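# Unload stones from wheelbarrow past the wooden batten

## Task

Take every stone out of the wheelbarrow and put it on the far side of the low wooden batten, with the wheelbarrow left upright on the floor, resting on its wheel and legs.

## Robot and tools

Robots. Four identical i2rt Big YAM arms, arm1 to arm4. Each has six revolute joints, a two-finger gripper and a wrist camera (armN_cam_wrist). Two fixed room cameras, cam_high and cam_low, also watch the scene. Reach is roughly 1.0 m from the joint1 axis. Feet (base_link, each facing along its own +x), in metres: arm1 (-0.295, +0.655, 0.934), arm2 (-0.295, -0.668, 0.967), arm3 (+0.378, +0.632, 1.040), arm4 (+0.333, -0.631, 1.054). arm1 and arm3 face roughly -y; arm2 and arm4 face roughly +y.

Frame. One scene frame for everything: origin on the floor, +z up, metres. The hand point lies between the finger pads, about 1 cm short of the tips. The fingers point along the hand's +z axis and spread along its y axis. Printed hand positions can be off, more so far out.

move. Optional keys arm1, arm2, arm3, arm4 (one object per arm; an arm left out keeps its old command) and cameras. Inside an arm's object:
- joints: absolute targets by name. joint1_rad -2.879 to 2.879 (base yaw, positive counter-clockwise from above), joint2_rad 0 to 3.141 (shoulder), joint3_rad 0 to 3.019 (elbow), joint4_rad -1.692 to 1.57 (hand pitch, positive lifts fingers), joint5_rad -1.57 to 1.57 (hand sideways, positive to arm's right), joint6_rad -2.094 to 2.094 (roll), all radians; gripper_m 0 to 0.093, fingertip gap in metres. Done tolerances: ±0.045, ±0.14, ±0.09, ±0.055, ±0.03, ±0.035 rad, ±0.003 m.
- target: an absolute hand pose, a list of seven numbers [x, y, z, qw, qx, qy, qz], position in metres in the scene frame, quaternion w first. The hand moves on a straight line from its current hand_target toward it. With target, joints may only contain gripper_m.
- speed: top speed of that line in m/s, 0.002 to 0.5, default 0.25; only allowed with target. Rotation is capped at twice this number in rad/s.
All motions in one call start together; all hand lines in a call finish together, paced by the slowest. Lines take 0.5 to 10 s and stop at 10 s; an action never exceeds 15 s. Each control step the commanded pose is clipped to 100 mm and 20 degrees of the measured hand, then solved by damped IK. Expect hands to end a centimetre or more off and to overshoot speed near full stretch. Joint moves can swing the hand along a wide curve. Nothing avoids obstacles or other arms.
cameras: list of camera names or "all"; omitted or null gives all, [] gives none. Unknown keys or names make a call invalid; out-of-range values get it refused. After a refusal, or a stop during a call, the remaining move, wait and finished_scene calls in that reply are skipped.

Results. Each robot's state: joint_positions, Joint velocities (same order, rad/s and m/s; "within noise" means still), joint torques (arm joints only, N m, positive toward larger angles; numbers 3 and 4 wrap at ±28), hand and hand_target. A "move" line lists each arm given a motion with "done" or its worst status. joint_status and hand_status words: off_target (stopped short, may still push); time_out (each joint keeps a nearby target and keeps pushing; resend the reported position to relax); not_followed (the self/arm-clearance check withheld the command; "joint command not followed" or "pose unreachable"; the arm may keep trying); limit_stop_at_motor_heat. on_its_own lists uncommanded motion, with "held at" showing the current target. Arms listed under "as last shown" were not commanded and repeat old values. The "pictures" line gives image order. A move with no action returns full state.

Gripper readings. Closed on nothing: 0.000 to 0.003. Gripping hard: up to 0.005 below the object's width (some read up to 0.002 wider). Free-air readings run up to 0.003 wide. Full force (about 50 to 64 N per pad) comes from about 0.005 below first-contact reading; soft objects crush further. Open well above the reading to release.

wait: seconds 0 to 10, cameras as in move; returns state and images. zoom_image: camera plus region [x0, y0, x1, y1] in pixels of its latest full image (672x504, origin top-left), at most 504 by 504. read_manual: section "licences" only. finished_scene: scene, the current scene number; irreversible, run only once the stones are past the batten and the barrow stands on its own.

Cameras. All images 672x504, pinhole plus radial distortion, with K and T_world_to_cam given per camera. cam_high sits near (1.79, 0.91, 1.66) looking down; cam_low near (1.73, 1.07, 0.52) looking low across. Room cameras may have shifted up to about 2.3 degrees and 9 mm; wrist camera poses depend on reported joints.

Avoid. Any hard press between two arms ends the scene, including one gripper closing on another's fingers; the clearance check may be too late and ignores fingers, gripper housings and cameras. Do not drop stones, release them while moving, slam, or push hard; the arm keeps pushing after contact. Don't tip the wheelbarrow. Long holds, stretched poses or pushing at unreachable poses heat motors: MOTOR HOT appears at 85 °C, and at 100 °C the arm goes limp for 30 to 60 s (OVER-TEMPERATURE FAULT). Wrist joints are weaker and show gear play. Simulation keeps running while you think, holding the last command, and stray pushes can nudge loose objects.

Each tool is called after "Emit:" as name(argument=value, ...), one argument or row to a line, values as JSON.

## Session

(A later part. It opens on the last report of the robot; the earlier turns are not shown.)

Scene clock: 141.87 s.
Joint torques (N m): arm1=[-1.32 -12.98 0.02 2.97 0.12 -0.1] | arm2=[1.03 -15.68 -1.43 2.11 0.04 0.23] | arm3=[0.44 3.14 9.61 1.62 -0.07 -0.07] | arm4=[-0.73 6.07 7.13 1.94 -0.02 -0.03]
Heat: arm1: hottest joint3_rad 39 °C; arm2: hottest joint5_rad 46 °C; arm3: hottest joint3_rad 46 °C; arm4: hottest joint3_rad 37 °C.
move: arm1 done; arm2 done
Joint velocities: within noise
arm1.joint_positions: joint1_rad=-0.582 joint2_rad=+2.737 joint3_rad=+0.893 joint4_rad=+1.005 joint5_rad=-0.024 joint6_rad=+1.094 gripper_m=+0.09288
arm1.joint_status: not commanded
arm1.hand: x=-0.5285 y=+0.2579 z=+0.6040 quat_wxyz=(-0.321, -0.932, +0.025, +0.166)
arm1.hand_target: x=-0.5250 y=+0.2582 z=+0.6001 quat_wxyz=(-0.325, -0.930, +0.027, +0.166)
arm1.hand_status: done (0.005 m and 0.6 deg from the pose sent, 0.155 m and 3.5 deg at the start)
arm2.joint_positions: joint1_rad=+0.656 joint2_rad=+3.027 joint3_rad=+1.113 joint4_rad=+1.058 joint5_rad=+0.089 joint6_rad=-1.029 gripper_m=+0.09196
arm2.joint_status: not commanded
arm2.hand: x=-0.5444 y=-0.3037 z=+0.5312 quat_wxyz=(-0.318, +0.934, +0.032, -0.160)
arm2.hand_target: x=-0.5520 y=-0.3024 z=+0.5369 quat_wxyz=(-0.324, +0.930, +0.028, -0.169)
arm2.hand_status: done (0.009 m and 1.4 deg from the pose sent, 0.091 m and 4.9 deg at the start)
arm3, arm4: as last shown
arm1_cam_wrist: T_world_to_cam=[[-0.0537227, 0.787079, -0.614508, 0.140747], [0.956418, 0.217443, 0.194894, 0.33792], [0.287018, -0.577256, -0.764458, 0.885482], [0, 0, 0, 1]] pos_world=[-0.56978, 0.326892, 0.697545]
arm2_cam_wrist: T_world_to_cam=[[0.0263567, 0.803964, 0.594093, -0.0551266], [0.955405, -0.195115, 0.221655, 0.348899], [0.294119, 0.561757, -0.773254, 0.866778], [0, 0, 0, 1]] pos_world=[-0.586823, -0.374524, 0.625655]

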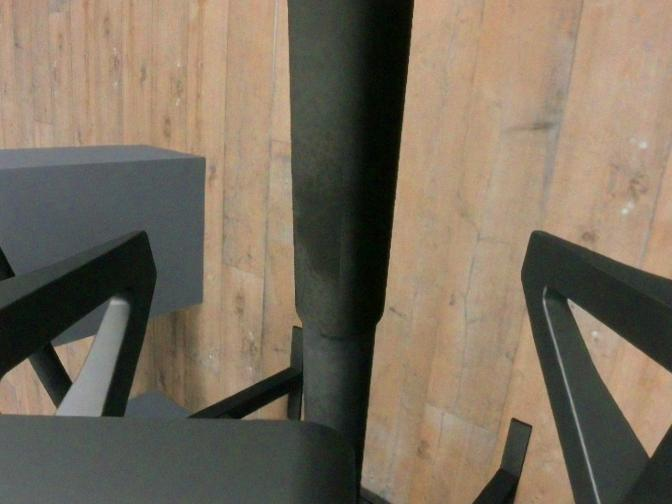

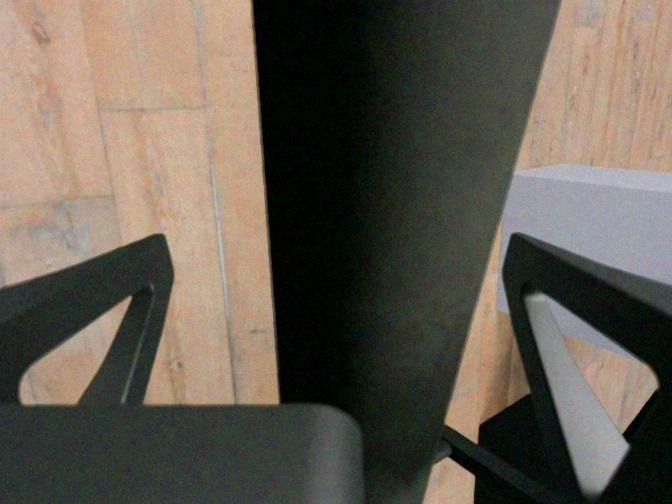

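Emit:
move(
  arm1={"target": [-0.550, 0.208, 0.509, 0.3256, 0.9303, -0.0266, -0.1664], "speed": 0.1},
  arm2={"target": [-0.541, -0.306, 0.546, 0.3256, -0.9303, -0.0266, 0.1664], "speed": 0.1},
  cameras=["arm1_cam_wrist", "arm2_cam_wrist"],
)

Scene clock: 144.77 s.
Joint torques (N m): arm1=[-1.38 -14.39 1.25 1.36 0.13 -0.11] | arm2=[-0.44 -15.68 -2.41 2.32 -0.1 0.11] | arm3=[0.5 3.14 9.61 1.62 -0.07 -0.07] | arm4=[-0.79 6.01 7.13 1.94 -0.03 -0.03]
Heat: arm1: hottest joint3_rad 39 °C; arm2: hottest joint5_rad 46 °C; arm3: hottest joint3_rad 46 °C; arm4: hottest joint3_rad 37 °C.
move: arm1 off_target; arm2 done
Joint velocities: within noise
arm1.joint_positions: joint1_rad=-0.572 joint2_rad=+2.944 joint3_rad=+1.227 joint4_rad=+0.919 joint5_rad=-0.018 joint6_rad=+1.102 gripper_m=+0.09288
arm1.joint_status: not commanded
arm1.hand: x=-0.5588 y=+0.1996 z=+0.5227 quat_wxyz=(-0.338, -0.924, +0.024, +0.175)
arm1.hand_target: x=-0.5500 y=+0.2081 z=+0.5097 quat_wxyz=(-0.326, -0.930, +0.027, +0.166)
arm1.hand_status: off_target (0.018 m and 1.9 deg from the pose sent, 0.109 m and 0.6 deg at the start)
arm2.joint_positions: joint1_rad=+0.656 joint2_rad=+3.014 joint3_rad=+1.085 joint4_rad=+1.080 joint5_rad=+0.091 joint6_rad=-1.028 gripper_m=+0.09196
arm2.joint_status: not commanded
arm2.hand: x=-0.5418 y=-0.3069 z=+0.5392 quat_wxyz=(-0.321, +0.933, +0.031, -0.161)
arm2.hand_target: x=-0.5409 y=-0.3058 z=+0.5459 quat_wxyz=(-0.326, +0.930, +0.026, -0.166)
arm2.hand_status: done (0.007 m and 1.0 deg from the pose sent, 0.015 m and 1.4 deg at the start)
arm3, arm4: as last shown
arm1_cam_wrist: T_world_to_cam=[[-0.0665224, 0.764282, -0.641442, 0.146478], [0.960192, 0.223836, 0.167122, 0.410875], [0.271306, -0.60479, -0.748747, 0.787019], [0, 0, 0, 1]] pos_world=[-0.598298, 0.272062, 0.614569]
arm2_cam_wrist: T_world_to_cam=[[0.0302607, 0.800839, 0.598115, -0.0583923], [0.955781, -0.198303, 0.217159, 0.345562], [0.292517, 0.565096, -0.771428, 0.873147], [0, 0, 0, 1]] pos_world=[-0.583925, -0.378123, 0.633453]

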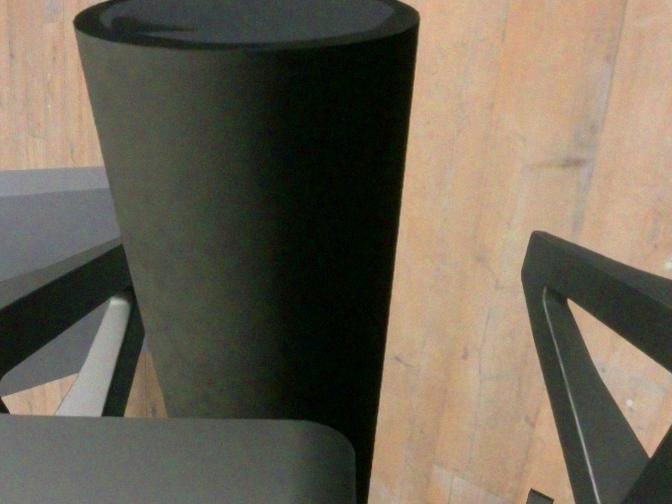

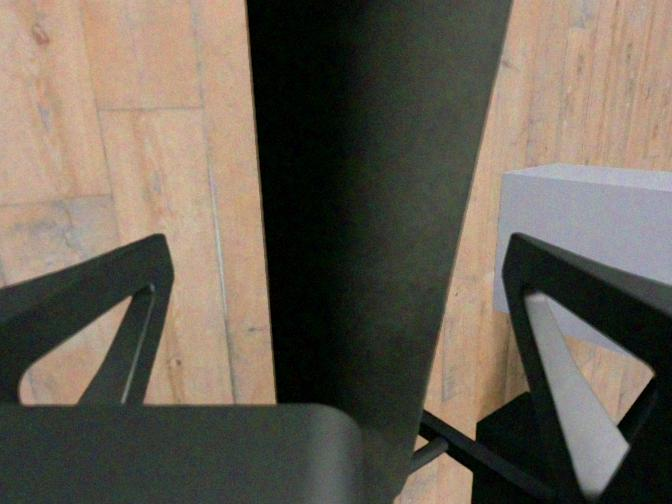

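Emit:
move(
  arm1={"target": [-0.553, 0.195, 0.541, 0.3256, 0.9303, -0.0266, -0.1664], "speed": 0.06},
  cameras=["arm1_cam_wrist"],
)

Emit:
move(
  arm1={"joints": {"gripper_m": 0.02}},
  arm2={"joints": {"gripper_m": 0.02}},
  cameras=["arm1_cam_wrist", "arm2_cam_wrist"],
)

Scene clock: 146.87 s.
Joint torques (N m): arm1=[-0.85 -16.44 0.54 1.32 0.14 -0.11] | arm2=[-0.44 -15.68 -2.41 2.3 -0.1 0.11] | arm3=[0.5 3.14 9.59 1.61 -0.08 -0.07] | arm4=[-0.73 6.07 7.13 1.94 -0.03 -0.03]
Heat: arm1: hottest joint3_rad 39 °C; arm2: hottest joint5_rad 46 °C; arm3: hottest joint3_rad 46 °C; arm4: hottest joint3_rad 37 °C.
move: arm1 done
Joint velocities: within noise
arm1.joint_positions: joint1_rad=-0.563 joint2_rad=+2.882 joint3_rad=+1.188 joint4_rad=+0.879 joint5_rad=-0.011 joint6_rad=+1.108 gripper_m=+0.09288
arm1.joint_status: not commanded
arm1.hand: x=-0.5579 y=+0.1942 z=+0.5424 quat_wxyz=(-0.331, -0.928, +0.025, +0.172)
arm1.hand_target: x=-0.5529 y=+0.1953 z=+0.5408 quat_wxyz=(-0.325, -0.930, +0.026, +0.167)
arm1.hand_status: done (0.005 m and 1.0 deg from the pose sent, 0.020 m and 1.9 deg at the start)
arm2, arm3, arm4: as last shown
arm2.hand: x=-0.5417 y=-0.3070 z=+0.5392 quat_wxyz=(-0.321, +0.933, +0.031, -0.161)
arm2.hand_target: x=-0.5408 y=-0.3059 z=+0.5458 quat_wxyz=(-0.326, +0.930, +0.026, -0.166)
arm1_cam_wrist: T_world_to_cam=[[-0.0612736, 0.774127, -0.630058, 0.158204], [0.959039, 0.220573, 0.177742, 0.40213], [0.276569, -0.593359, -0.755933, 0.802793], [0, 0, 0, 1]] pos_world=[-0.597991, 0.265175, 0.63506]

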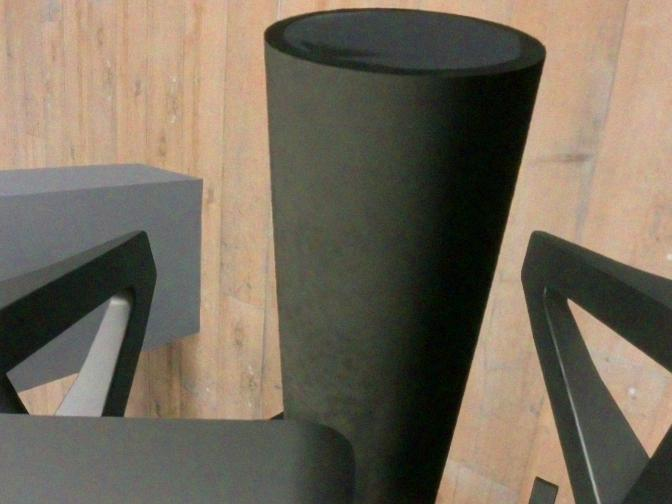

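Scene clock: 147.67 s.
Joint torques (N m): arm1=[-1.38 -16.44 0.88 1.8 0.08 -0.21] | arm2=[-0.44 -15.5 -2.35 2.03 -0.06 0.08] | arm3=[0.5 3.14 9.59 1.61 -0.07 -0.07] | arm4=[-0.73 6.07 7.12 1.92 -0.03 -0.03]
Heat: arm1: hottest joint3_rad 38 °C; arm2: hottest joint5_rad 46 °C; arm3: hottest joint3_rad 46 °C; arm4: hottest joint3_rad 37 °C.
move: arm1 off_target; arm2 off_target
Joint velocities: within noise
arm1.joint_positions: joint1_rad=-0.562 joint2_rad=+2.883 joint3_rad=+1.184 joint4_rad=+0.869 joint5_rad=-0.006 joint6_rad=+1.120 gripper_m=+0.02976
arm1.joint_status: gripper_m off_target (ended at +0.02980, target +0.02000)
arm1.hand: x=-0.5557 y=+0.1989 z=+0.5392 quat_wxyz=(-0.324, -0.930, +0.031, +0.168)
arm1.hand_target: x=-0.5534 y=+0.1955 z=+0.5408 quat_wxyz=(-0.325, -0.930, +0.027, +0.168)
arm1.hand_status: not commanded
arm2.joint_positions: joint1_rad=+0.656 joint2_rad=+3.010 joint3_rad=+1.084 joint4_rad=+1.086 joint5_rad=+0.094 joint6_rad=-1.015 gripper_m=+0.03106
arm2.joint_status: gripper_m off_target (ended at +0.03109, target +0.02000)
arm2.hand: x=-0.5429 y=-0.3045 z=+0.5416 quat_wxyz=(-0.324, +0.931, +0.025, -0.164)
arm2.hand_target: x=-0.5402 y=-0.3054 z=+0.5459 quat_wxyz=(-0.326, +0.931, +0.021, -0.166)
arm2.hand_status: not commanded
arm3, arm4: as last shown
arm1_cam_wrist: T_world_to_cam=[[-0.0444375, 0.782308, -0.621304, 0.15565], [0.9591, 0.207442, 0.192601, 0.394162], [0.279558, -0.587334, -0.75953, 0.805045], [0, 0, 0, 1]] pos_world=[-0.596181, 0.269298, 0.632246]
arm2_cam_wrist: T_world_to_cam=[[0.0455479, 0.797724, 0.6013, -0.056112], [0.955813, -0.209798, 0.205929, 0.349188], [0.290426, 0.565351, -0.772031, 0.873318], [0, 0, 0, 1]] pos_world=[-0.584837, -0.37571, 0.63606]

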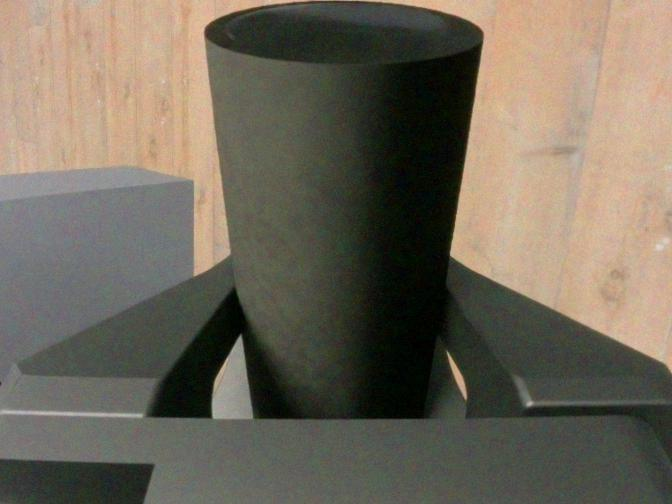

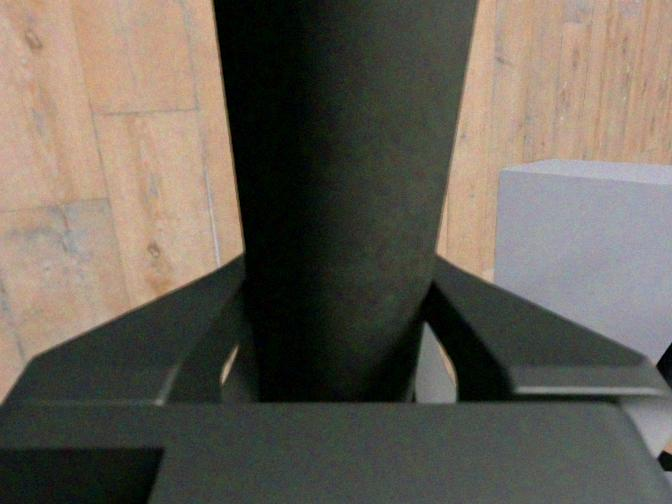

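Emit:
move(
  arm1={"target": [-0.560, 0.192, 0.715, 0.3265, 0.921, -0.011, -0.211], "speed": 0.09},
  arm2={"target": [-0.548, -0.302, 0.717, 0.3265, -0.921, -0.011, 0.211], "speed": 0.09},
  cameras=["cam_low"],
)

Scene clock: 152.20 s.
Joint torques (N m): arm1=[-4.42 -25.29 -2.95 2.81 0.27 -0.55] | arm2=[1.32 -26.46 -8.58 3.4 -0.65 0.12] | arm3=[0.5 3.14 9.61 1.62 -0.07 -0.07] | arm4=[-0.73 6.07 7.15 1.92 -0.03 -0.03]
Heat: arm1: hottest joint3_rad 38 °C; arm2: hottest joint5_rad 46 °C; arm3: hottest joint3_rad 46 °C; arm4: hottest joint3_rad 37 °C.
move: arm1 off_target; arm2 off_target
Joint velocities: within noise
arm1.joint_positions: joint1_rad=-0.511 joint2_rad=+2.564 joint3_rad=+0.920 joint4_rad=+0.760 joint5_rad=+0.058 joint6_rad=+1.113 gripper_m=+0.02977
arm1.joint_status: not commanded
arm1.hand: x=-0.5330 y=+0.2079 z=+0.6476 quat_wxyz=(-0.292, -0.940, +0.014, +0.177)
arm1.hand_target: x=-0.5592 y=+0.1922 z=+0.7074 quat_wxyz=(-0.326, -0.922, +0.011, +0.211)
arm1.hand_status: off_target (0.074 m and 6.0 deg from the pose sent, 0.176 m and 5.5 deg at the start)
arm2.joint_positions: joint1_rad=+0.610 joint2_rad=+2.733 joint3_rad=+0.822 joint4_rad=+1.038 joint5_rad=+0.031 joint6_rad=-0.997 gripper_m=+0.03107
arm2.joint_status: not commanded
arm2.hand: x=-0.5295 y=-0.3090 z=+0.6397 quat_wxyz=(-0.297, +0.938, +0.006, -0.176)
arm2.hand_target: x=-0.5469 y=-0.3016 z=+0.7038 quat_wxyz=(-0.326, +0.922, +0.012, -0.210)
arm2.hand_status: off_target (0.080 m and 5.6 deg from the pose sent, 0.175 m and 5.7 deg at the start; pose on its path clipped on 9 of 83 steps)
arm3, arm4: as last shown

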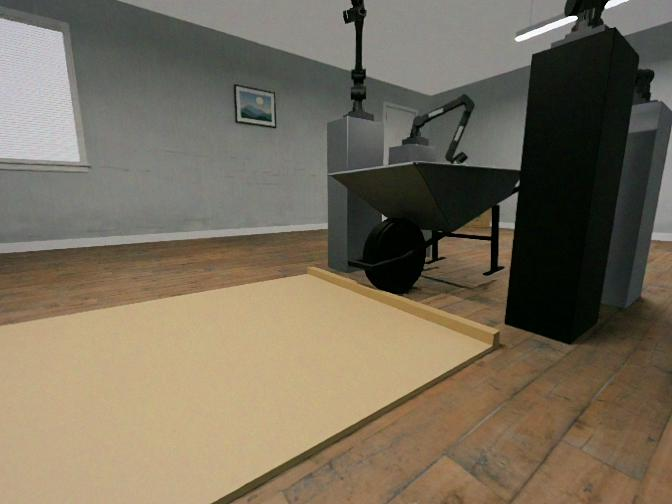

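Emit:
move(
  arm1={"target": [-0.492, 0.192, 0.942, 0.4173, 0.8539, 0.0570, -0.3056], "speed": 0.1},
  arm2={"target": [-0.485, -0.302, 0.945, 0.4173, -0.8539, 0.0570, 0.3056], "speed": 0.1},
  cameras=["cam_low", "cam_high"],
)

Scene clock: 158.43 s.
Joint torques (N m): arm1=[-4.84 -20.6 2.44 3.43 0.88 -0.64] | arm2=[0.91 -24.59 -4.14 5.48 -0.73 0.41] | arm3=[0.5 3.19 9.61 1.61 -0.07 -0.07] | arm4=[-0.73 6.07 7.13 1.94 -0.03 -0.03]
Heat: arm1: hottest joint2_rad 37 °C; arm2: hottest joint5_rad 46 °C; arm3: hottest joint3_rad 46 °C; arm4: hottest joint3_rad 38 °C.
move: arm1 off_target; arm2 off_target
Joint velocities: within noise
arm1.joint_positions: joint1_rad=-0.339 joint2_rad=+1.931 joint3_rad=+0.556 joint4_rad=+0.747 joint5_rad=+0.190 joint6_rad=+1.035 gripper_m=+0.03012
arm1.joint_status: not commanded
arm1.hand: x=-0.4698 y=+0.1955 z=+0.8816 quat_wxyz=(-0.382, -0.884, -0.063, +0.263)
arm1.hand_target: x=-0.4917 y=+0.1913 z=+0.9366 quat_wxyz=(-0.416, -0.854, -0.058, +0.307)
arm1.hand_status: off_target (0.064 m and 7.3 deg from the pose sent, 0.298 m and 24.3 deg at the start; pose on its path clipped on 102 of 166 steps)
arm2.joint_positions: joint1_rad=+0.427 joint2_rad=+2.112 joint3_rad=+0.362 joint4_rad=+1.057 joint5_rad=-0.116 joint6_rad=-0.977 gripper_m=+0.03107
arm2.joint_status: not commanded
arm2.hand: x=-0.4714 y=-0.3132 z=+0.8575 quat_wxyz=(-0.350, +0.901, -0.056, -0.250)
arm2.hand_target: x=-0.4845 y=-0.3022 z=+0.9305 quat_wxyz=(-0.416, +0.855, -0.054, -0.306)
arm2.hand_status: off_target (0.089 m and 11.3 deg from the pose sent, 0.309 m and 23.6 deg at the start; pose on its path clipped on 127 of 166 steps)
arm3, arm4: as last shown
pictures: cam_high, cam_low

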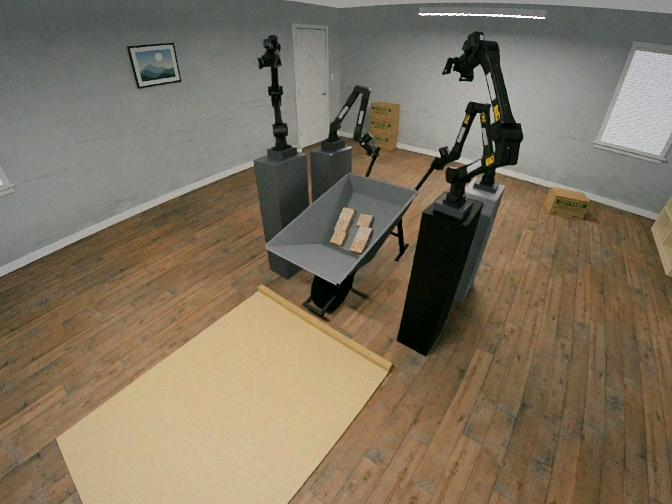

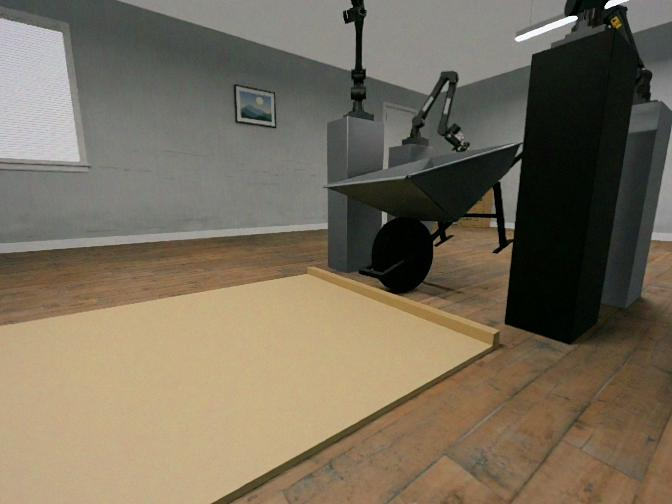

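Emit:
move(
  arm1={"target": [-0.322, 0.190, 1.145, 0.5188, 0.7524, 0.1540, -0.3754], "speed": 0.1},
  arm2={"target": [-0.318, -0.300, 1.165, 0.5188, -0.7524, 0.1540, 0.3754], "speed": 0.1},
  cameras=["cam_low"],
)

Scene clock: 163.53 s.
Joint torques (N m): arm1=[-1.14 -18.61 7.95 3.6 1.5 -0.84] | arm2=[-1.14 -15.91 10.41 3.51 -3.09 1.15] | arm3=[0.5 3.14 9.62 1.61 -0.08 -0.07] | arm4=[-0.79 6.01 7.1 1.94 -0.03 -0.04]
Heat: arm1: hottest joint2_rad 38 °C; arm2: hottest joint5_rad 48 °C; arm3: hottest joint3_rad 46 °C; arm4: hottest joint3_rad 38 °C.
move: arm1 off_target; arm2 off_target
Joint velocities: within noise
arm1.joint_positions: joint1_rad=+0.076 joint2_rad=+1.383 joint3_rad=+0.502 joint4_rad=+0.497 joint5_rad=+0.513 joint6_rad=+0.935 gripper_m=+0.03026
arm1.joint_status: not commanded
arm1.hand: x=-0.3231 y=+0.1803 z=+1.0739 quat_wxyz=(-0.471, -0.795, -0.164, +0.344)
arm1.hand_target: x=-0.3236 y=+0.1871 z=+1.1386 quat_wxyz=(-0.517, -0.754, -0.153, +0.376)
arm1.hand_status: off_target (0.072 m and 8.2 deg from the pose sent, 0.302 m and 27.4 deg at the start)
arm2.joint_positions: joint1_rad=-0.180 joint2_rad=+1.111 joint3_rad=+0.185 joint4_rad=+0.433 joint5_rad=-0.550 joint6_rad=-1.005 gripper_m=+0.03174
arm2.joint_status: not commanded
arm2.hand: x=-0.3180 y=-0.3198 z=+1.0600 quat_wxyz=(-0.446, +0.817, -0.175, -0.321)
arm2.hand_target: x=-0.3207 y=-0.3002 z=+1.1477 quat_wxyz=(-0.516, +0.756, -0.148, -0.374)
arm2.hand_status: off_target (0.107 m and 13.1 deg from the pose sent, 0.344 m and 31.7 deg at the start; pose on its path clipped on 128 of 138 steps)
arm3, arm4: as last shown

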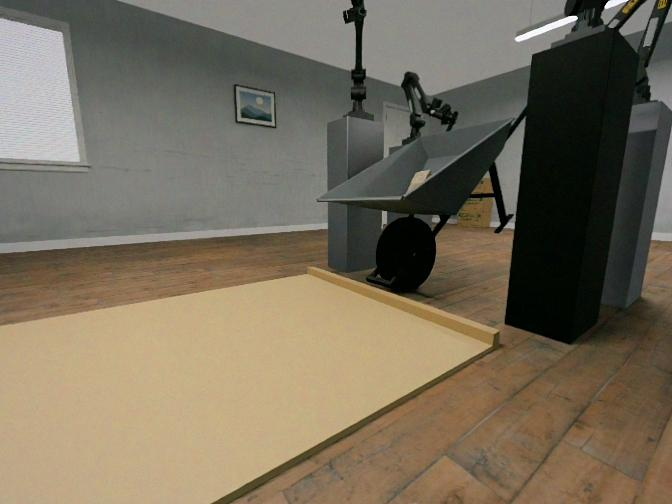

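Emit:
move(
  arm1={"target": [-0.213, 0.208, 1.235, 0.5511, 0.7110, 0.1928, -0.3919], "speed": 0.09},
  arm2={"target": [-0.207, -0.278, 1.245, 0.5511, -0.7110, 0.1928, 0.3919], "speed": 0.09},
  cameras=["cam_low"],
)

Scene clock: 167.17 s.
Joint torques (N m): arm1=[2.43 -19.43 12.4 3.36 2.06 -1.35] | arm2=[-4.25 -13.74 12.21 4.12 -3.25 1.61] | arm3=[0.5 3.19 9.61 1.62 -0.08 -0.07] | arm4=[-0.79 6.01 7.13 1.95 -0.03 -0.03]
Heat: arm1: hottest joint2_rad 38 °C; arm2: hottest joint5_rad 52 °C; arm3: hottest joint3_rad 46 °C; arm4: hottest joint3_rad 38 °C.
move: arm1 off_target; arm2 off_target
Joint velocities: within noise
arm1.joint_positions: joint1_rad=+0.325 joint2_rad=+1.301 joint3_rad=+0.526 joint4_rad=+0.418 joint5_rad=+0.735 joint6_rad=+0.935 gripper_m=+0.03047
arm1.joint_status: not commanded
arm1.hand: x=-0.2410 y=+0.1959 z=+1.1128 quat_wxyz=(-0.490, -0.768, -0.189, +0.366)
arm1.hand_target: x=-0.2240 y=+0.2036 z=+1.2017 quat_wxyz=(-0.549, -0.716, -0.185, +0.390)
arm1.hand_status: off_target (0.126 m and 10.0 deg from the pose sent, 0.197 m and 14.8 deg at the start; pose on its path clipped on 49 of 75 steps)
arm2.joint_positions: joint1_rad=-0.475 joint2_rad=+1.145 joint3_rad=+0.272 joint4_rad=+0.431 joint5_rad=-0.816 joint6_rad=-1.012 gripper_m=+0.03183
arm2.joint_status: not commanded
arm2.hand: x=-0.2429 y=-0.3054 z=+1.0989 quat_wxyz=(-0.483, +0.776, -0.202, -0.352)
arm2.hand_target: x=-0.2244 y=-0.2896 z=+1.1866 quat_wxyz=(-0.544, +0.722, -0.184, -0.386)
arm2.hand_status: off_target (0.153 m and 11.8 deg from the pose sent, 0.220 m and 19.1 deg at the start; pose on its path clipped on 70 of 75 steps)
arm3.joint_positions: joint1_rad=-0.768 joint2_rad=+0.588 joint3_rad=+1.445 joint4_rad=-1.368 joint5_rad=-0.163 joint6_rad=+0.167 gripper_m=+0.09396
arm3.joint_status: not commanded
arm3.hand: x=+0.2458 y=+0.4723 z=+1.6077 quat_wxyz=(-0.290, -0.810, -0.290, +0.419)
arm3.hand_target: x=+0.2484 y=+0.4748 z=+1.6172 quat_wxyz=(-0.294, -0.804, -0.289, +0.429)
arm3.hand_status: not commanded
arm4.joint_positions: joint1_rad=-0.743 joint2_rad=+0.438 joint3_rad=+1.396 joint4_rad=-1.483 joint5_rad=+0.285 joint6_rad=+0.248 gripper_m=+0.09396
arm4.joint_status: not commanded
arm4.hand: x=+0.4573 y=-0.5609 z=+1.5999 quat_wxyz=(-0.484, +0.195, -0.838, -0.159)
arm4.hand_target: x=+0.4553 y=-0.5633 z=+1.6093 quat_wxyz=(-0.493, +0.192, -0.833, -0.165)
arm4.hand_status: not commanded

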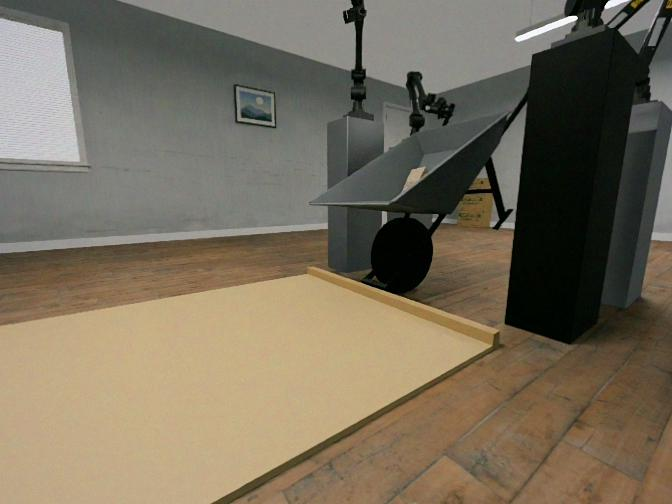

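Emit:
move(
  arm1={"target": [-0.245, 0.212, 1.36, 0.5756, 0.6602, 0.2435, -0.4164], "speed": 0.08},
  arm2={"target": [-0.245, -0.272, 1.36, 0.5756, -0.6602, 0.2435, 0.4164], "speed": 0.08},
  cameras=["cam_low"],
)

Scene clock: 171.27 s.
Joint torques (N m): arm1=[-0.91 -17.73 10.61 6.91 0.47 -2.21] | arm2=[-0.73 -15.56 8.61 7.68 -1.16 2.55] | arm3=[0.56 3.08 9.63 1.62 -0.08 -0.07] | arm4=[-0.79 6.07 7.12 1.94 -0.03 -0.03]
Heat: arm1: hottest joint2_rad 38 °C; arm2: hottest joint5_rad 52 °C; arm3: hottest joint3_rad 46 °C; arm4: hottest joint3_rad 38 °C.
move: arm1 off_target; arm2 off_target
Joint velocities: within noise
arm1.joint_positions: joint1_rad=+0.231 joint2_rad=+1.273 joint3_rad=+0.455 joint4_rad=+0.523 joint5_rad=+0.591 joint6_rad=+0.861 gripper_m=+0.03066
arm1.joint_status: not commanded
arm1.hand: x=-0.2667 y=+0.2021 z=+1.1073 quat_wxyz=(-0.507, -0.757, -0.210, +0.354)
arm1.hand_target: x=-0.2614 y=+0.2059 z=+1.1993 quat_wxyz=(-0.564, -0.676, -0.228, +0.416)
arm1.hand_status: off_target (0.254 m and 15.8 deg from the pose sent, 0.248 m and 17.9 deg at the start; pose on its path clipped on 93 of 97 steps)
arm2.joint_positions: joint1_rad=-0.361 joint2_rad=+1.145 joint3_rad=+0.243 joint4_rad=+0.534 joint5_rad=-0.684 joint6_rad=-0.911 gripper_m=+0.03204
arm2.joint_status: not commanded
arm2.hand: x=-0.2650 y=-0.2971 z=+1.0994 quat_wxyz=(-0.492, +0.767, -0.218, -0.349)
arm2.hand_target: x=-0.2614 y=-0.2877 z=+1.1895 quat_wxyz=(-0.555, +0.685, -0.224, -0.414)
arm2.hand_status: off_target (0.263 m and 17.6 deg from the pose sent, 0.263 m and 19.1 deg at the start; pose on its path clipped on 93 of 97 steps)
arm3, arm4: as last shown

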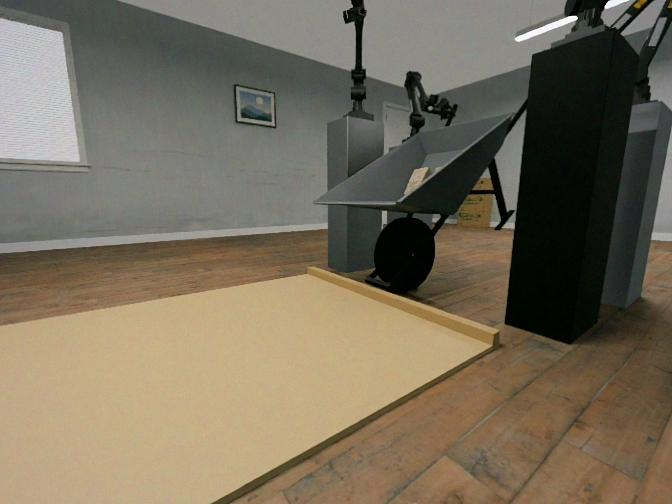

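Emit:
move(
  arm1={"target": [-0.137, 0.206, 1.267, 0.4911, 0.7305, 0.2449, -0.4060], "speed": 0.07},
  arm2={"target": [-0.135, -0.280, 1.267, 0.4911, -0.7305, 0.2449, 0.4060], "speed": 0.07},
  cameras=["cam_low"],
)

Emit:
zoom_image(
  camera="cam_low",
  region=[320, 180, 450, 310],
)

Scene clock: 181.83 s.
Joint torques (N m): arm1=[3.02 -16.15 18.32 1.09 2.84 -1.72] | arm2=[-4.78 -12.57 16.09 0.58 -3.58 1.7] | arm3=[0.5 3.14 9.62 1.62 -0.07 -0.07] | arm4=[-0.79 6.12 7.12 1.92 -0.03 -0.04]
Heat: arm1: hottest joint2_rad 38 °C; arm2: hottest joint5_rad 54 °C; arm3: hottest joint3_rad 47 °C; arm4: hottest joint3_rad 38 °C.
move: arm1 off_target; arm2 off_target
Joint velocities: within noise
arm1.joint_positions: joint1_rad=+0.513 joint2_rad=+1.264 joint3_rad=+0.695 joint4_rad=+0.029 joint5_rad=+0.902 joint6_rad=+1.054 gripper_m=+0.03093
arm1.joint_status: not commanded
arm1.hand: x=-0.1718 y=+0.2032 z=+1.1501 quat_wxyz=(-0.453, -0.780, -0.215, +0.373)
arm1.hand_target: x=-0.1494 y=+0.2080 z=+1.2409 quat_wxyz=(-0.490, -0.737, -0.235, +0.402)
arm1.hand_status: off_target (0.122 m and 8.8 deg from the pose sent, 0.206 m and 8.0 deg at the start; pose on its path clipped on 105 of 111 steps)
arm2.joint_positions: joint1_rad=-0.666 joint2_rad=+1.136 joint3_rad=+0.468 joint4_rad=+0.031 joint5_rad=-0.986 joint6_rad=-1.149 gripper_m=+0.03248
arm2.joint_status: not commanded
arm2.hand: x=-0.1806 y=-0.3004 z=+1.1360 quat_wxyz=(-0.451, +0.780, -0.228, -0.368)
arm2.hand_target: x=-0.1545 y=-0.2900 z=+1.2245 quat_wxyz=(-0.489, +0.739, -0.234, -0.401)
arm2.hand_status: off_target (0.140 m and 8.7 deg from the pose sent, 0.213 m and 8.3 deg at the start; pose on its path clipped on 104 of 111 steps)
arm3, arm4: as last shown

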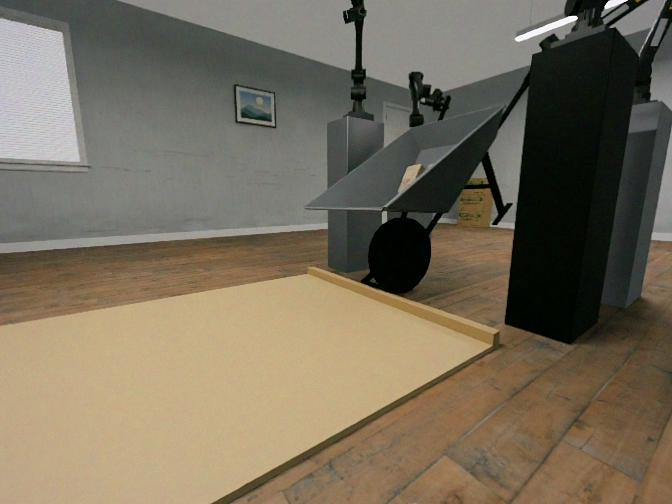

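Scaled by 3.877 (camera's finer frame: 960x720).

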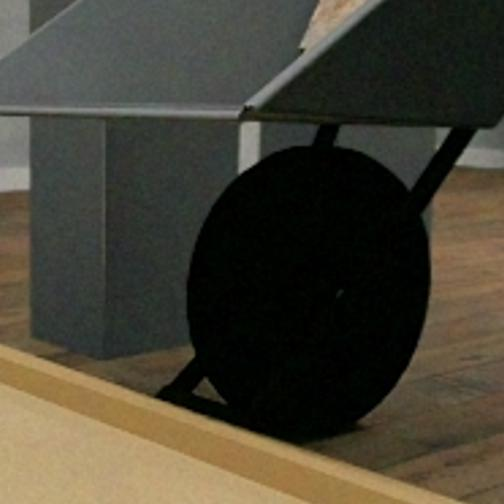

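Emit:
move(
  arm1={"target": [-0.032, 0.208, 1.355, 0.4670, 0.7287, 0.2685, -0.4217], "speed": 0.08},
  arm2={"target": [-0.040, -0.285, 1.355, 0.4670, -0.7287, 0.2685, 0.4217], "speed": 0.08},
  cameras=["cam_low"],
)

Scene clock: 190.00 s.
Joint torques (N m): arm1=[3.25 -15.27 21.23 0.4 2.63 -1.78] | arm2=[-4.31 -12.81 17.85 -0.55 -3.56 1.64] | arm3=[0.56 3.19 9.61 1.62 -0.07 -0.07] | arm4=[-0.73 6.12 7.15 1.92 -0.03 -0.03]
Heat: arm1: hottest joint3_rad 40 °C; arm2: hottest joint5_rad 62 °C; arm3: hottest joint3_rad 47 °C; arm4: hottest joint3_rad 38 °C.
move: arm1 off_target; arm2 off_target
Joint velocities: within noise
arm1.joint_positions: joint1_rad=+0.687 joint2_rad=+1.349 joint3_rad=+0.945 joint4_rad=-0.305 joint5_rad=+1.077 joint6_rad=+1.194 gripper_m=+0.03097
arm1.joint_status: not commanded
arm1.hand: x=-0.0909 y=+0.2019 z=+1.1995 quat_wxyz=(-0.437, -0.774, -0.227, +0.398)
arm1.hand_target: x=-0.0636 y=+0.2108 z=+1.2893 quat_wxyz=(-0.465, -0.736, -0.257, +0.419)
arm1.hand_status: off_target (0.166 m and 8.3 deg from the pose sent, 0.248 m and 10.3 deg at the start; pose on its path clipped on 127 of 130 steps)
arm2.joint_positions: joint1_rad=-0.853 joint2_rad=+1.225 joint3_rad=+0.722 joint4_rad=-0.393 joint5_rad=-1.145 joint6_rad=-1.377 gripper_m=+0.03262
arm2.joint_status: not commanded
arm2.hand: x=-0.1049 y=-0.3037 z=+1.1829 quat_wxyz=(-0.435, +0.773, -0.244, -0.391)
arm2.hand_target: x=-0.0780 y=-0.2994 z=+1.2718 quat_wxyz=(-0.466, +0.738, -0.255, -0.417)
arm2.hand_status: off_target (0.185 m and 7.7 deg from the pose sent, 0.261 m and 9.8 deg at the start; pose on its path clipped on 127 of 130 steps)
arm3, arm4: as last shown

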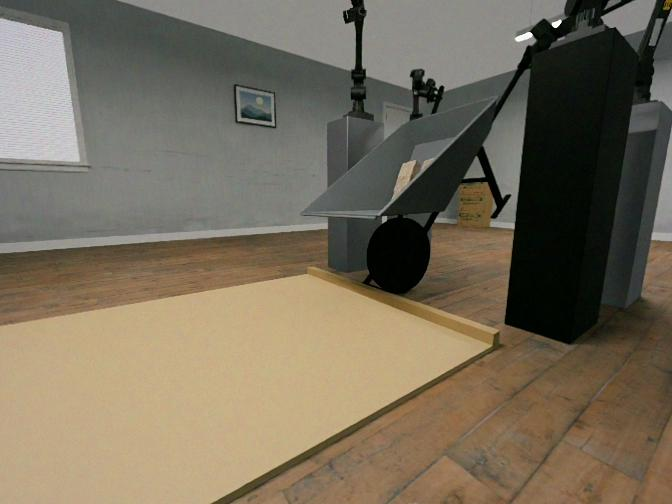

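Emit:
move(
  arm1={"target": [0.070, 0.210, 1.400, 0.4685, 0.7094, 0.2919, -0.4382], "speed": 0.1},
  arm2={"target": [0.062, -0.290, 1.400, 0.4685, -0.7094, 0.2919, 0.4382], "speed": 0.1},
  cameras=["cam_low"],
)

Scene clock: 193.43 s.
Joint torques (N m): arm1=[5.19 -13.51 22.3 1.17 1.84 -1.99] | arm2=[-0.44 -9.58 7.82 0.88 -0.7 0.51] | arm3=[0.5 3.14 9.62 1.63 -0.07 -0.07] | arm4=[-0.73 6.07 7.1 1.95 -0.03 -0.03]
Heat: arm1: hottest joint3_rad 42 °C; arm2: hottest joint5_rad 62 °C; arm3: hottest joint3_rad 47 °C; arm4: hottest joint3_rad 38 °C.
move: arm1 off_target; arm2 not_followed
Joint velocities: within noise
arm1.joint_positions: joint1_rad=+0.743 joint2_rad=+1.408 joint3_rad=+1.033 joint4_rad=-0.374 joint5_rad=+1.168 joint6_rad=+1.220 gripper_m=+0.03104
arm1.joint_status: not commanded
arm1.hand: x=-0.0614 y=+0.2005 z=+1.2150 quat_wxyz=(-0.437, -0.761, -0.226, +0.424)
arm1.hand_target: x=-0.0130 y=+0.2122 z=+1.2940 quat_wxyz=(-0.461, -0.721, -0.278, +0.435)
arm1.hand_status: off_target (0.227 m and 10.4 deg from the pose sent, 0.257 m and 12.0 deg at the start; pose on its path clipped on 71 of 73 steps)
arm2.joint_positions: joint1_rad=-0.901 joint2_rad=+1.278 joint3_rad=+0.795 joint4_rad=-0.499 joint5_rad=-1.201 joint6_rad=-1.486 gripper_m=+0.03240
arm2.joint_status: not commanded
arm2.on_its_own: joint4_rad is held at -0.487, not at its first target -0.428; joint6_rad is held at -1.437, not at its first target -1.210
arm2.hand: x=-0.0826 y=-0.3051 z=+1.1928 quat_wxyz=(-0.441, +0.770, -0.232, -0.398)
arm2.hand_target: x=-0.0802 y=-0.3058 z=+1.1962 quat_wxyz=(-0.436, +0.763, -0.250, -0.407)
arm2.hand_status: not_followed (0.253 m and 11.2 deg from the pose sent, 0.274 m and 11.3 deg at the start; pose on its path clipped on 70 of 73 steps)
arm3, arm4: as last shown
pose unreachable (arm2 arm): on one or more control steps of this call this arm could not follow its commanded pose, so it was not sent that pose on those steps. On the call's last step it was still not sent that pose. It may still have moved: this result reports where it is.
cause: moving toward the commanded pose would bring two parts of the arm too close to each other (its wrist (the part past joint 4) and its wrist camera).

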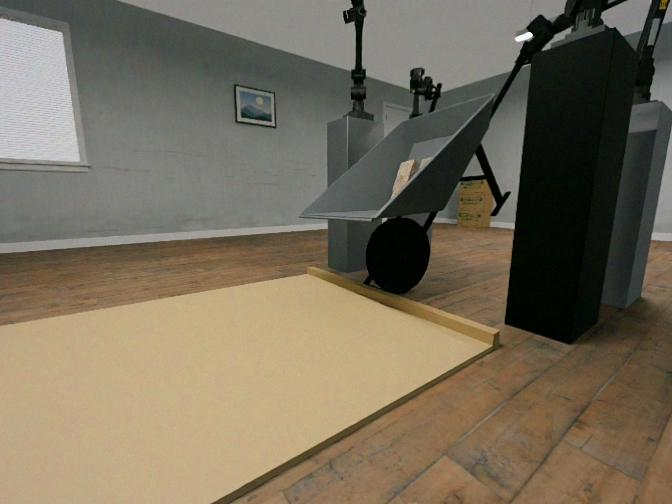

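Emit:
move(
  arm1={"target": [0.020, 0.210, 1.330, 0.6016, 0.6310, 0.2667, -0.4109], "speed": 0.1},
  arm2={"target": [0.000, -0.290, 1.315, 0.6016, -0.6310, 0.2667, 0.4109], "speed": 0.1},
  cameras=["cam_low"],
)

Scene clock: 198.27 s.
Joint torques (N m): arm1=[3.31 -15.91 17.78 5.3 -2.39 -1.62] | arm2=[0.32 -9.23 8.42 0.84 -0.41 0.14] | arm3=[0.56 3.14 9.61 1.61 -0.07 -0.07] | arm4=[-0.79 6.07 7.13 1.95 -0.03 -0.03]
Heat: arm1: hottest joint3_rad 44 °C; arm2: hottest joint5_rad 58 °C; arm3: hottest joint3_rad 47 °C; arm4: hottest joint3_rad 38 °C.
move: arm1 off_target; arm2 not_followed
Joint velocities: within noise
arm1.joint_positions: joint1_rad=+0.777 joint2_rad=+1.414 joint3_rad=+0.869 joint4_rad=+0.387 joint5_rad=+1.164 joint6_rad=+0.680 gripper_m=+0.03101
arm1.joint_status: not commanded
arm1.hand: x=-0.0386 y=+0.2019 z=+1.2306 quat_wxyz=(-0.529, -0.683, -0.245, +0.440)
arm1.hand_target: x=+0.0013 y=+0.2164 z=+1.3159 quat_wxyz=(-0.592, -0.642, -0.260, +0.412)
arm1.hand_status: off_target (0.116 m and 11.1 deg from the pose sent, 0.141 m and 24.6 deg at the start; pose on its path clipped on 84 of 108 steps)
arm2.joint_positions: joint1_rad=-0.916 joint2_rad=+1.281 joint3_rad=+0.775 joint4_rad=-0.342 joint5_rad=-1.238 joint6_rad=-1.365 gripper_m=+0.03219
arm2.joint_status: not commanded
arm2.on_its_own: joint4_rad is held at -0.334, not at its first target -0.428; joint6_rad is held at -1.355, not at its first target -1.210
arm2.hand: x=-0.0728 y=-0.3021 z=+1.2007 quat_wxyz=(-0.465, +0.751, -0.234, -0.406)
arm2.hand_target: x=-0.0706 y=-0.2996 z=+1.2045 quat_wxyz=(-0.465, +0.750, -0.236, -0.406)
arm2.hand_status: not_followed (0.136 m and 21.2 deg from the pose sent, 0.148 m and 24.7 deg at the start; pose on its path clipped on 59 of 108 steps)
arm3, arm4: as last shown
pose unreachable (arm2 arm): on one or more control steps of this call this arm could not follow its commanded pose, so it was not sent that pose on those steps. On the call's last step it was still not sent that pose. It may still have moved: this result reports where it is.
cause: moving toward the commanded pose would bring two parts of the arm too close to each other (its wrist (the part past joint 4) and its wrist camera).

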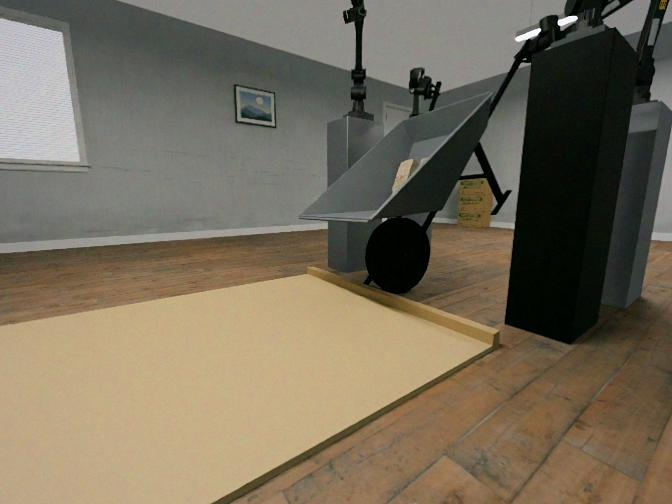

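Emit:
move(
  arm2={"joints": {"joint3_rad": 0.72, "joint4_rad": 0.30, "joint5_rad": -1.20, "joint6_rad": -0.85}},
  cameras=["cam_low"],
)

Scene clock: 201.87 s.
Joint torques (N m): arm1=[1.32 -15.5 17.92 4.77 -2.16 -1.43] | arm2=[-0.09 -9.64 11.21 4.4 0.8 0.72] | arm3=[0.5 3.19 9.59 1.61 -0.07 -0.07] | arm4=[-0.79 6.07 7.13 1.94 -0.03 -0.03]
Heat: arm1: hottest joint3_rad 44 °C; arm2: hottest joint5_rad 56 °C; arm3: hottest joint3_rad 47 °C; arm4: hottest joint3_rad 38 °C.
move: arm2 time_out
Joint velocities: within noise
arm1.joint_positions: joint1_rad=+0.801 joint2_rad=+1.410 joint3_rad=+0.868 joint4_rad=+0.401 joint5_rad=+1.158 joint6_rad=+0.657 gripper_m=+0.03100
arm1.joint_status: not commanded
arm1.hand: x=-0.0273 y=+0.2081 z=+1.2336 quat_wxyz=(-0.535, -0.677, -0.258, +0.435)
arm1.hand_target: x=+0.0013 y=+0.2164 z=+1.3160 quat_wxyz=(-0.592, -0.642, -0.261, +0.412)
arm1.hand_status: not commanded
arm2.joint_positions: joint1_rad=-0.912 joint2_rad=+1.290 joint3_rad=+0.666 joint4_rad=+0.229 joint5_rad=-1.238 joint6_rad=-0.922 gripper_m=+0.03215
arm2.joint_status: joint4_rad time_out (moved +0.571 of +0.642); joint5_rad time_out (moved +0.000 of +0.038); joint6_rad time_out (moved +0.443 of +0.515); the others done
arm2.on_its_own: joint4_rad reads +0.229 and still pushes toward +0.300 since a time_out; joint5_rad reads -1.238 and still pushes toward -1.200 since a time_out; joint6_rad reads -0.922 and still pushes toward -0.850 since a time_out
arm2.hand: x=-0.0636 y=-0.2933 z=+1.2104 quat_wxyz=(-0.517, +0.704, -0.251, -0.416)
arm2.hand_target: x=-0.0454 y=-0.2830 z=+1.2447 quat_wxyz=(-0.548, +0.695, -0.243, -0.397)
arm2.hand_status: not commanded
arm3, arm4: as last shown

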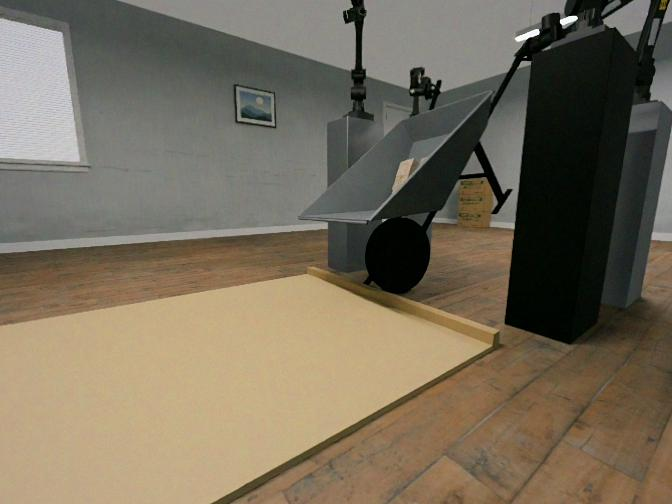

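Emit:
move(
  arm1={"target": [0.160, 0.212, 1.380, 0.6155, 0.5861, 0.3115, -0.4249], "speed": 0.1},
  arm2={"target": [0.150, -0.283, 1.385, 0.6155, -0.5861, 0.3115, 0.4249], "speed": 0.1},
  cameras=["cam_low"],
)

Scene clock: 207.30 s.
Joint torques (N m): arm1=[1.85 -13.98 23.73 1.85 -2.63 -0.98] | arm2=[-3.84 -12.92 18.15 1.84 2.08 1.12] | arm3=[0.5 3.14 9.61 1.61 -0.08 -0.07] | arm4=[-0.73 6.07 7.13 1.94 -0.03 -0.03]
Heat: arm1: hottest joint3_rad 45 °C; arm2: hottest joint5_rad 56 °C; arm3: hottest joint3_rad 47 °C; arm4: hottest joint3_rad 38 °C.
move: arm1 off_target; arm2 off_target
Joint velocities: within noise
arm1.joint_positions: joint1_rad=+0.945 joint2_rad=+1.572 joint3_rad=+1.091 joint4_rad=+0.592 joint5_rad=+1.203 joint6_rad=+0.337 gripper_m=+0.03098
arm1.joint_status: not commanded
arm1.hand: x=+0.0891 y=+0.2121 z=+1.2826 quat_wxyz=(-0.565, -0.619, -0.305, +0.452)
arm1.hand_target: x=+0.1347 y=+0.2232 z=+1.3617 quat_wxyz=(-0.616, -0.588, -0.309, +0.423)
arm1.hand_status: off_target (0.120 m and 7.6 deg from the pose sent, 0.238 m and 15.3 deg at the start; pose on its path clipped on 130 of 138 steps)
arm2.joint_positions: joint1_rad=-1.057 joint2_rad=+1.497 joint3_rad=+0.855 joint4_rad=+0.753 joint5_rad=-1.277 joint6_rad=-0.328 gripper_m=+0.03212
arm2.joint_status: not commanded
arm2.hand: x=+0.0565 y=-0.2922 z=+1.2690 quat_wxyz=(-0.565, +0.620, -0.309, -0.448)
arm2.hand_target: x=+0.1055 y=-0.2967 z=+1.3460 quat_wxyz=(-0.613, +0.592, -0.311, -0.421)
arm2.hand_status: off_target (0.149 m and 7.4 deg from the pose sent, 0.276 m and 19.0 deg at the start; pose on its path clipped on 119 of 138 steps)
arm3, arm4: as last shown

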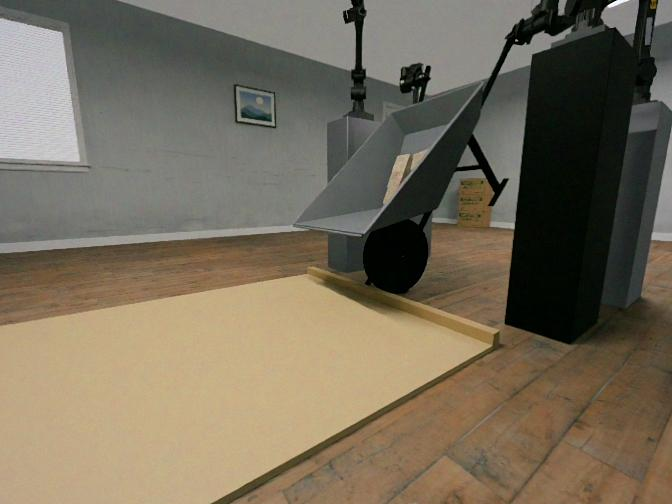

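Emit:
move(
  arm1={"target": [0.300, 0.215, 1.375, 0.6452, 0.5088, 0.3816, -0.4233], "speed": 0.1},
  arm2={"target": [0.288, -0.285, 1.380, 0.6452, -0.5088, 0.3816, 0.4233], "speed": 0.1},
  cameras=["cam_low"],
)

Scene clock: 210.70 s.
Joint torques (N m): arm1=[2.73 -10.23 20.52 1.88 -5.52 -1.05] | arm2=[-5.89 -9.35 16.58 1.01 4.63 1.07] | arm3=[0.5 3.19 9.62 1.61 -0.08 -0.07] | arm4=[-0.79 6.07 7.13 1.94 -0.03 -0.03]
Heat: arm1: hottest joint3_rad 47 °C; arm2: hottest joint5_rad 61 °C; arm3: hottest joint3_rad 47 °C; arm4: hottest joint3_rad 38 °C.
move: arm1 off_target; arm2 off_target
Joint velocities: within noise
arm1.joint_positions: joint1_rad=+0.978 joint2_rad=+1.614 joint3_rad=+1.092 joint4_rad=+0.793 joint5_rad=+1.180 joint6_rad=+0.165 gripper_m=+0.03098
arm1.joint_status: not commanded
arm1.hand: x=+0.1108 y=+0.2222 z=+1.2875 quat_wxyz=(-0.586, -0.588, -0.316, +0.459)
arm1.hand_target: x=+0.1872 y=+0.2353 z=+1.3276 quat_wxyz=(-0.644, -0.513, -0.377, +0.425)
arm1.hand_status: off_target (0.209 m and 14.2 deg from the pose sent, 0.230 m and 18.2 deg at the start; pose on its path clipped on 79 of 84 steps)
arm2.joint_positions: joint1_rad=-1.057 joint2_rad=+1.560 joint3_rad=+0.890 joint4_rad=+0.959 joint5_rad=-1.176 joint6_rad=-0.135 gripper_m=+0.03210
arm2.joint_status: not commanded
arm2.hand: x=+0.0844 y=-0.2835 z=+1.2833 quat_wxyz=(-0.598, +0.575, -0.332, -0.448)
arm2.hand_target: x=+0.1604 y=-0.2982 z=+1.3250 quat_wxyz=(-0.645, +0.512, -0.379, -0.423)
arm2.hand_status: off_target (0.225 m and 11.3 deg from the pose sent, 0.257 m and 18.0 deg at the start; pose on its path clipped on 80 of 84 steps)
arm3.joint_positions: joint1_rad=-0.768 joint2_rad=+0.588 joint3_rad=+1.445 joint4_rad=-1.368 joint5_rad=-0.163 joint6_rad=+0.167 gripper_m=+0.09396
arm3.joint_status: not commanded
arm3.hand: x=+0.2458 y=+0.4723 z=+1.6077 quat_wxyz=(-0.290, -0.810, -0.290, +0.419)
arm3.hand_target: x=+0.2484 y=+0.4748 z=+1.6172 quat_wxyz=(-0.294, -0.804, -0.289, +0.429)
arm3.hand_status: not commanded
arm4.joint_positions: joint1_rad=-0.743 joint2_rad=+0.438 joint3_rad=+1.396 joint4_rad=-1.483 joint5_rad=+0.285 joint6_rad=+0.248 gripper_m=+0.09396
arm4.joint_status: not commanded
arm4.hand: x=+0.4573 y=-0.5609 z=+1.5999 quat_wxyz=(-0.484, +0.195, -0.838, -0.159)
arm4.hand_target: x=+0.4553 y=-0.5633 z=+1.6093 quat_wxyz=(-0.493, +0.192, -0.833, -0.165)
arm4.hand_status: not commanded

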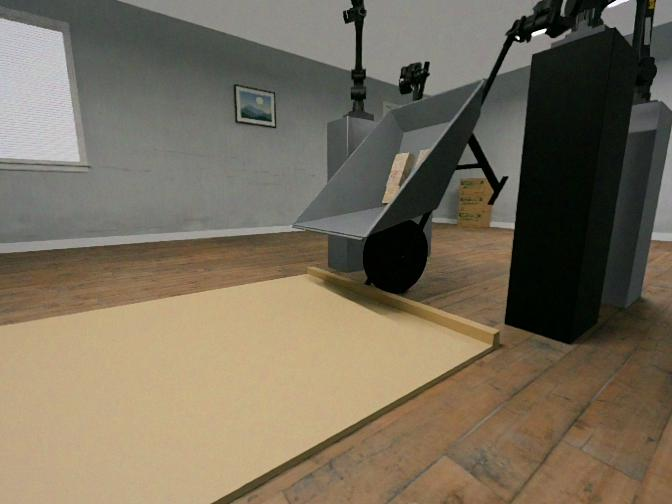

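Emit:
move(
  arm1={"target": [0.290, 0.218, 1.450, 0.5625, 0.5546, 0.3561, -0.4989], "speed": 0.1},
  arm2={"target": [0.275, -0.287, 1.450, 0.5734, -0.5424, 0.3729, 0.4870], "speed": 0.1},
  cameras=["cam_low"],
)

Scene clock: 216.10 s.
Joint torques (N m): arm1=[-0.91 -21.3 23.3 1.09 -2.22 -1.45] | arm2=[-1.2 -20.42 19.45 0.29 2.18 1.5] | arm3=[0.5 3.19 9.61 1.61 -0.07 -0.07] | arm4=[-0.79 6.01 7.15 1.95 -0.03 -0.03]
Heat: arm1: hottest joint3_rad 49 °C; arm2: hottest joint5_rad 63 °C; arm3: hottest joint3_rad 47 °C; arm4: hottest joint3_rad 38 °C.
move: arm1 off_target; arm2 off_target
Joint velocities: within noise
arm1.joint_positions: joint1_rad=+1.097 joint2_rad=+1.901 joint3_rad=+1.722 joint4_rad=+0.414 joint5_rad=+1.332 joint6_rad=+0.068 gripper_m=+0.03098
arm1.joint_status: not commanded
arm1.hand: x=+0.2697 y=+0.2141 z=+1.3598 quat_wxyz=(-0.539, -0.588, -0.352, +0.490)
arm1.hand_target: x=+0.2765 y=+0.2262 z=+1.4460 quat_wxyz=(-0.562, -0.561, -0.359, +0.490)
arm1.hand_status: off_target (0.093 m and 4.7 deg from the pose sent, 0.242 m and 8.0 deg at the start; pose on its path clipped on 93 of 127 steps)
arm2.joint_positions: joint1_rad=-1.193 joint2_rad=+1.784 joint3_rad=+1.443 joint4_rad=+0.574 joint5_rad=-1.357 joint6_rad=-0.051 gripper_m=+0.03210
arm2.joint_status: not commanded
arm2.hand: x=+0.2387 y=-0.2889 z=+1.3551 quat_wxyz=(-0.545, +0.579, -0.368, -0.481)
arm2.hand_target: x=+0.2574 y=-0.2967 z=+1.4451 quat_wxyz=(-0.572, +0.551, -0.376, -0.478)
arm2.hand_status: off_target (0.102 m and 5.4 deg from the pose sent, 0.253 m and 8.0 deg at the start; pose on its path clipped on 123 of 127 steps)
arm3, arm4: as last shown

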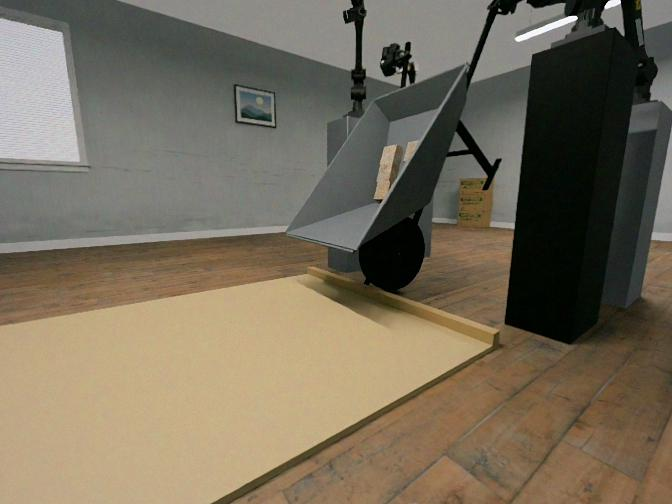

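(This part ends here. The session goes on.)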